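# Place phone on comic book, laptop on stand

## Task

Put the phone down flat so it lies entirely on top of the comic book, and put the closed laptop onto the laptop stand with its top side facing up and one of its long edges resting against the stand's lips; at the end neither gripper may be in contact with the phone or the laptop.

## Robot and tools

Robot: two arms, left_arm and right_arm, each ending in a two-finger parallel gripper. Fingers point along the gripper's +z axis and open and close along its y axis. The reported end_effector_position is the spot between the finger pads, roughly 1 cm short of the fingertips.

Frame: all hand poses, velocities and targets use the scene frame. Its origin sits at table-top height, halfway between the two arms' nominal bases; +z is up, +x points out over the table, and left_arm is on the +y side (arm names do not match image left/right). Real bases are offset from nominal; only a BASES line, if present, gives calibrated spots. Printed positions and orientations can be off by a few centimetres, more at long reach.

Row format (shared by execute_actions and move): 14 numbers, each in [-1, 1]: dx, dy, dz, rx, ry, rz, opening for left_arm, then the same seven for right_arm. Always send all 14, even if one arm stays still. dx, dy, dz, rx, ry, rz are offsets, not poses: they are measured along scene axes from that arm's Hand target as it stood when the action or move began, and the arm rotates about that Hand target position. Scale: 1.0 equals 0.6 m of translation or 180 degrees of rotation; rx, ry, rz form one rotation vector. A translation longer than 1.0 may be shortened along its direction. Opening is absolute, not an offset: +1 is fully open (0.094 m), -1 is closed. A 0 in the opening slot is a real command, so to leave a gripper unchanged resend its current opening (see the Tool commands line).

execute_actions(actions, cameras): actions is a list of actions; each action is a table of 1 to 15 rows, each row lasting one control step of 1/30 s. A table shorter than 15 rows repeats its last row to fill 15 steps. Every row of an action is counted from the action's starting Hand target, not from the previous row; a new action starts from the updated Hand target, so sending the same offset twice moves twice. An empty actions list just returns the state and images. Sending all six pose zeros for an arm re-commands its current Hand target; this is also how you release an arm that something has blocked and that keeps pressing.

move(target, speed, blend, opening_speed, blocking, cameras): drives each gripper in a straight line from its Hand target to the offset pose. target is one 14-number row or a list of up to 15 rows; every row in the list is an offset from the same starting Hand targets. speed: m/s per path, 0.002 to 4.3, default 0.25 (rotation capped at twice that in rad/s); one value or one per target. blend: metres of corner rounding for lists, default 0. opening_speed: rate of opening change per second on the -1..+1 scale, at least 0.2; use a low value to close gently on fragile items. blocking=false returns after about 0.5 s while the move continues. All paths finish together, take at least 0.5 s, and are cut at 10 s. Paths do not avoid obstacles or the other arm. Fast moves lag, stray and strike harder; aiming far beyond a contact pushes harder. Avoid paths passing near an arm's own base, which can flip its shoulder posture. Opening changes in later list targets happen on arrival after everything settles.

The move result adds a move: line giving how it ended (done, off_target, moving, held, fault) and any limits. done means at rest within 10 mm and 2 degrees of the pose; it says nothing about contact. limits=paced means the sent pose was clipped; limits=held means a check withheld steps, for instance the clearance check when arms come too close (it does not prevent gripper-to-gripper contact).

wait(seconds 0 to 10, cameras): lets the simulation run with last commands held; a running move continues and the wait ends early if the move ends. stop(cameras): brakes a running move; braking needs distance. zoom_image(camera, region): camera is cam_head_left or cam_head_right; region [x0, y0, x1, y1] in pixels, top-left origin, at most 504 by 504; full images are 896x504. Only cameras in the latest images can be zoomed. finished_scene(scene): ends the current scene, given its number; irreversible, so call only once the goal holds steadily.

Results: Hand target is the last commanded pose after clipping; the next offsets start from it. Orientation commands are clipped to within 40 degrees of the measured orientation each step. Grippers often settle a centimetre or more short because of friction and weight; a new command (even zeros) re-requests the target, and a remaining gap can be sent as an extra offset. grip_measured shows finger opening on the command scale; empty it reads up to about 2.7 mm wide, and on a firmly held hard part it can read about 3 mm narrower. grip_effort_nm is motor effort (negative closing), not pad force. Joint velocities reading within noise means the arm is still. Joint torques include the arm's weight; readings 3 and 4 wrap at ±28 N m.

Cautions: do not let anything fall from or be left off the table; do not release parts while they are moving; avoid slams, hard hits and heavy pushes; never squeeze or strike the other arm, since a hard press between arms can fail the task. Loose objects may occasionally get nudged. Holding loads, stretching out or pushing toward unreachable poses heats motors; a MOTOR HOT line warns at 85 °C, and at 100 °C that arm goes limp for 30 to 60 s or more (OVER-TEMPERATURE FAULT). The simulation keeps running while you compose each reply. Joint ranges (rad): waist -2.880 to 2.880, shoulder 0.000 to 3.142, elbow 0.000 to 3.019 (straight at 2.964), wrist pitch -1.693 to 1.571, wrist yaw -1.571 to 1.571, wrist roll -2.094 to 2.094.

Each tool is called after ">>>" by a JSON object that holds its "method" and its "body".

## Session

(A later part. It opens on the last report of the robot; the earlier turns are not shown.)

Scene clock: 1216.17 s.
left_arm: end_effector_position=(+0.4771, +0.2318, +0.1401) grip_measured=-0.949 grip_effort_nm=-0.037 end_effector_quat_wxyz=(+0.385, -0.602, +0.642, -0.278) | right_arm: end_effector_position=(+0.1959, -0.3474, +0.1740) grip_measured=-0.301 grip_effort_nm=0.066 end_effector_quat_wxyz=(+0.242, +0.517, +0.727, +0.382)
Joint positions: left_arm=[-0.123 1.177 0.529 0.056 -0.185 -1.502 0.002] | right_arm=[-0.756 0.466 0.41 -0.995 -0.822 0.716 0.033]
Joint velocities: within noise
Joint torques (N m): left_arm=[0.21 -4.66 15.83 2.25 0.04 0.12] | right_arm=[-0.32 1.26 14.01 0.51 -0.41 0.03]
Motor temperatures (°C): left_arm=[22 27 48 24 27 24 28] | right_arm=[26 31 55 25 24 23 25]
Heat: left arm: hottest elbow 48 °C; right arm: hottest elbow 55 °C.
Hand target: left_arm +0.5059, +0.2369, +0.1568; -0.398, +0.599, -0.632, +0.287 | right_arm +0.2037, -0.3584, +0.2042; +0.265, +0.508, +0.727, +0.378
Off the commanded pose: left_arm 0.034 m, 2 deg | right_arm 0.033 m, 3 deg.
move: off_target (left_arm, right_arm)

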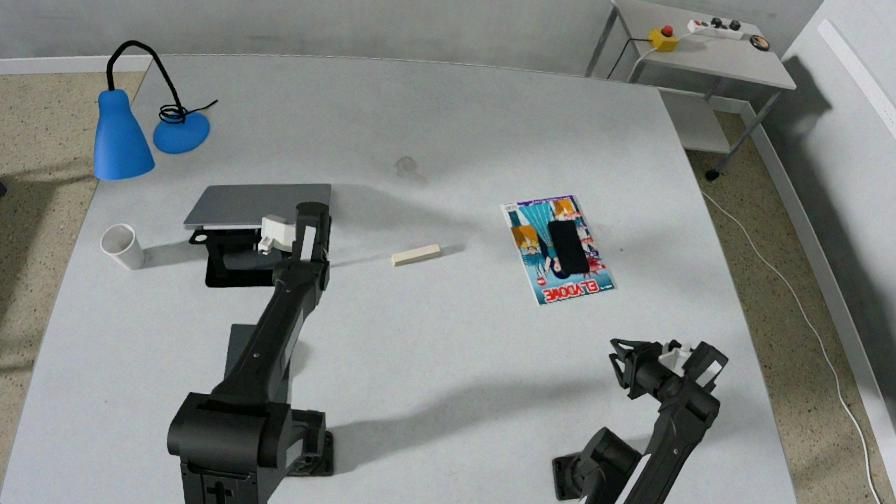

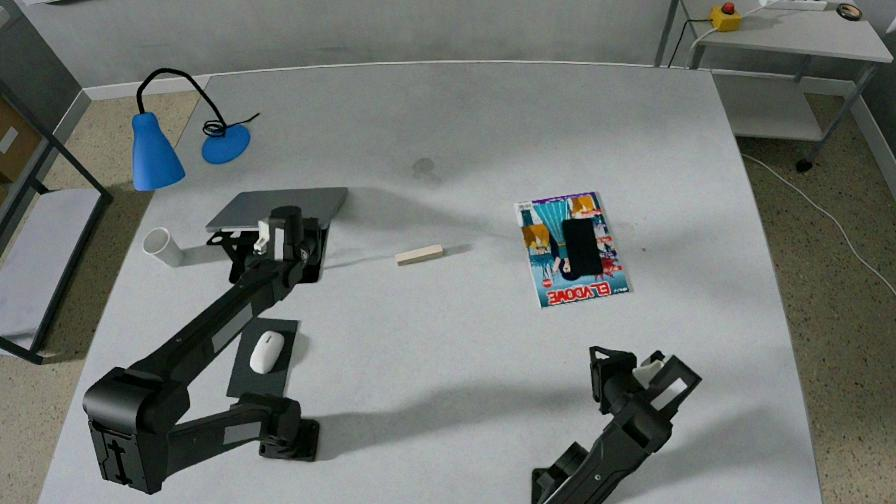

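>>> {"method": "move", "body": {"target": [[-0.15,0.0,0.04,0,0,0,-0.95,0,0,0,0,0,0,-0.3],[-0.42,0.05,0.09,0,0,0,-0.95,0,0,0,0,0,0,-0.3]], "speed": 0.2}}

>>> {"method": "zoom_image", "body": {"camera": "cam_head_left", "region": [180, 175, 350, 305]}}

>>> {"method": "zoom_image", "body": {"camera": "cam_head_right", "region": [190, 180, 360, 310]}}

>>> {"method": "zoom_image", "body": {"camera": "cam_head_left", "region": [200, 175, 280, 215]}}

>>> {"method": "zoom_image", "body": {"camera": "cam_head_left", "region": [260, 175, 350, 220]}}

>>> {"method": "zoom_image", "body": {"camera": "cam_head_right", "region": [220, 175, 360, 245]}}

Scene clock: 1222.17 s.
left_arm: end_effector_position=(+0.2561, +0.2640, +0.2043) grip_measured=-0.949 grip_effort_nm=-0.042 end_effector_quat_wxyz=(-0.392, +0.600, -0.636, +0.287) | right_arm: end_effector_position=(+0.1959, -0.3474, +0.1740) grip_measured=-0.301 grip_effort_nm=0.071 end_effector_quat_wxyz=(+0.242, +0.517, +0.727, +0.382)
Joint positions: left_arm=[0.018 0.085 0.36 -0.833 -0.066 -1.431 0.002] | right_arm=[-0.756 0.466 0.41 -0.995 -0.822 0.716 0.033]
Joint velocities: within noise
Joint torques (N m): left_arm=[0.62 0.56 12.74 1.48 0.03 0.14] | right_arm=[-0.32 1.2 14 0.54 -0.41 0.03]
Motor temperatures (°C): left_arm=[22 27 47 24 27 24 28] | right_arm=[26 31 55 25 24 23 25]
Heat: left arm: hottest elbow 47 °C; right arm: hottest elbow 55 °C.
Hand target: left_arm +0.2539, +0.2669, +0.2107; -0.398, +0.599, -0.632, +0.287 | right_arm +0.2037, -0.3584, +0.2042; +0.265, +0.508, +0.727, +0.378
Off the commanded pose: left_arm 0.007 m, 1 deg | right_arm 0.033 m, 3 deg.
move: off_target (right_arm)

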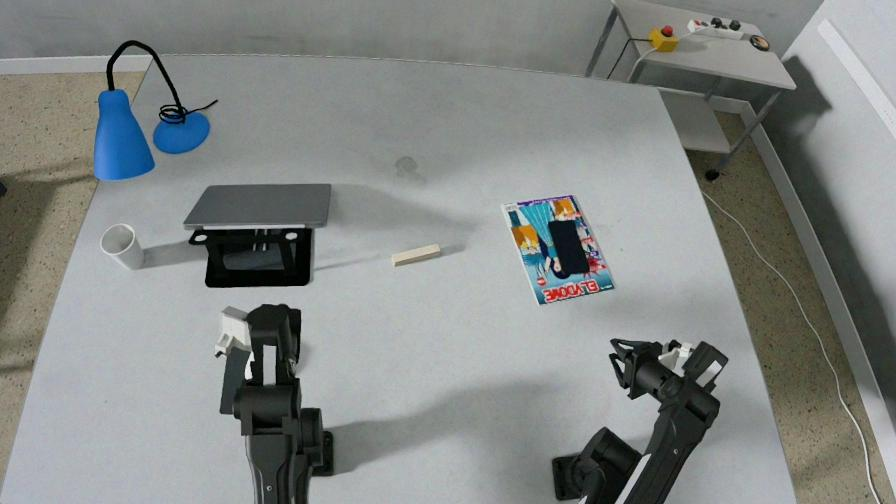

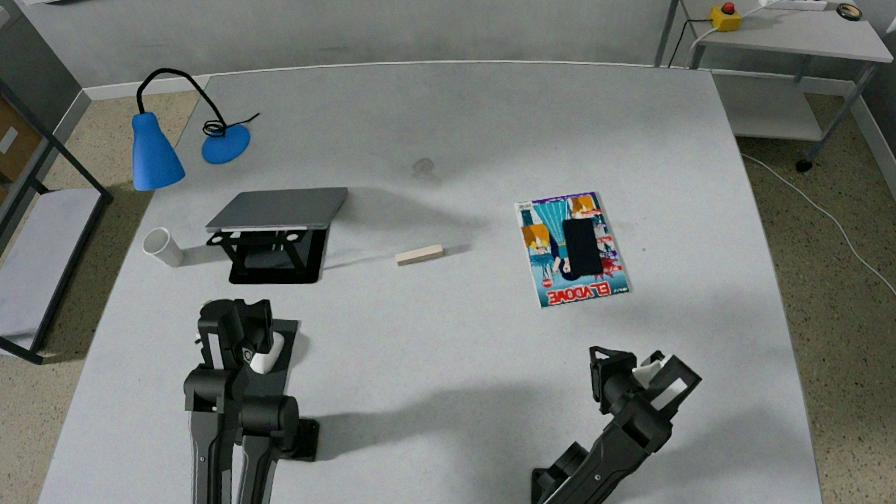

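Scaled by 2.965.

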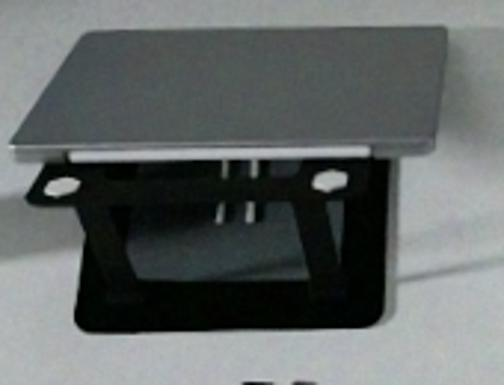

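Scaled by 2.965.

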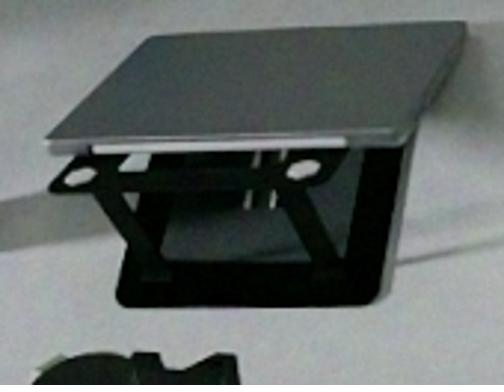

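Scaled by 6.300.

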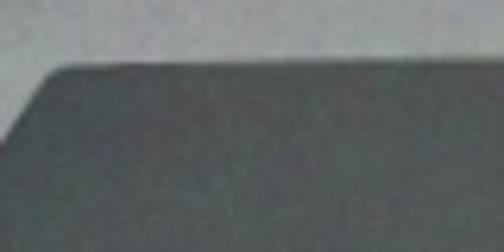

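Scaled by 5.600.

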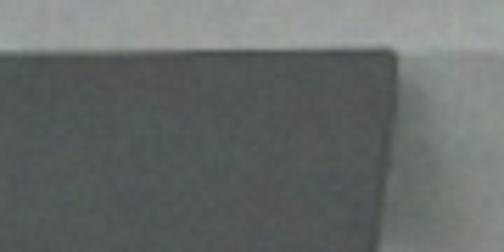

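Scaled by 3.600.

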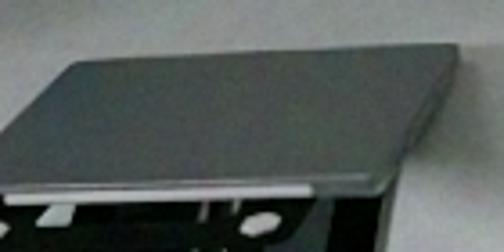

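>>> {"method": "zoom_image", "body": {"camera": "cam_head_right", "region": [300, 180, 360, 240]}}

>>> {"method": "zoom_image", "body": {"camera": "cam_head_right", "region": [200, 225, 330, 290]}}

>>> {"method": "zoom_image", "body": {"camera": "cam_head_left", "region": [180, 220, 330, 290]}}

Scaled by 8.400.

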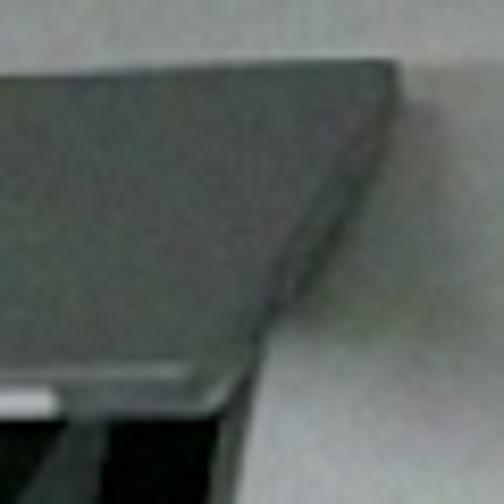

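Scaled by 3.877.

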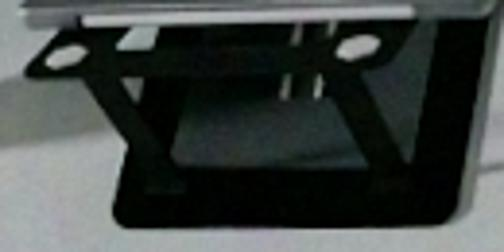

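Scaled by 3.360.

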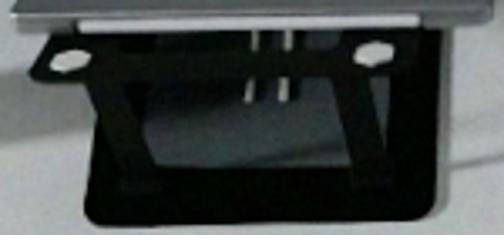

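>>> {"method": "finished_scene", "body": {"scene": 1}}

The scene is finished: the task was done.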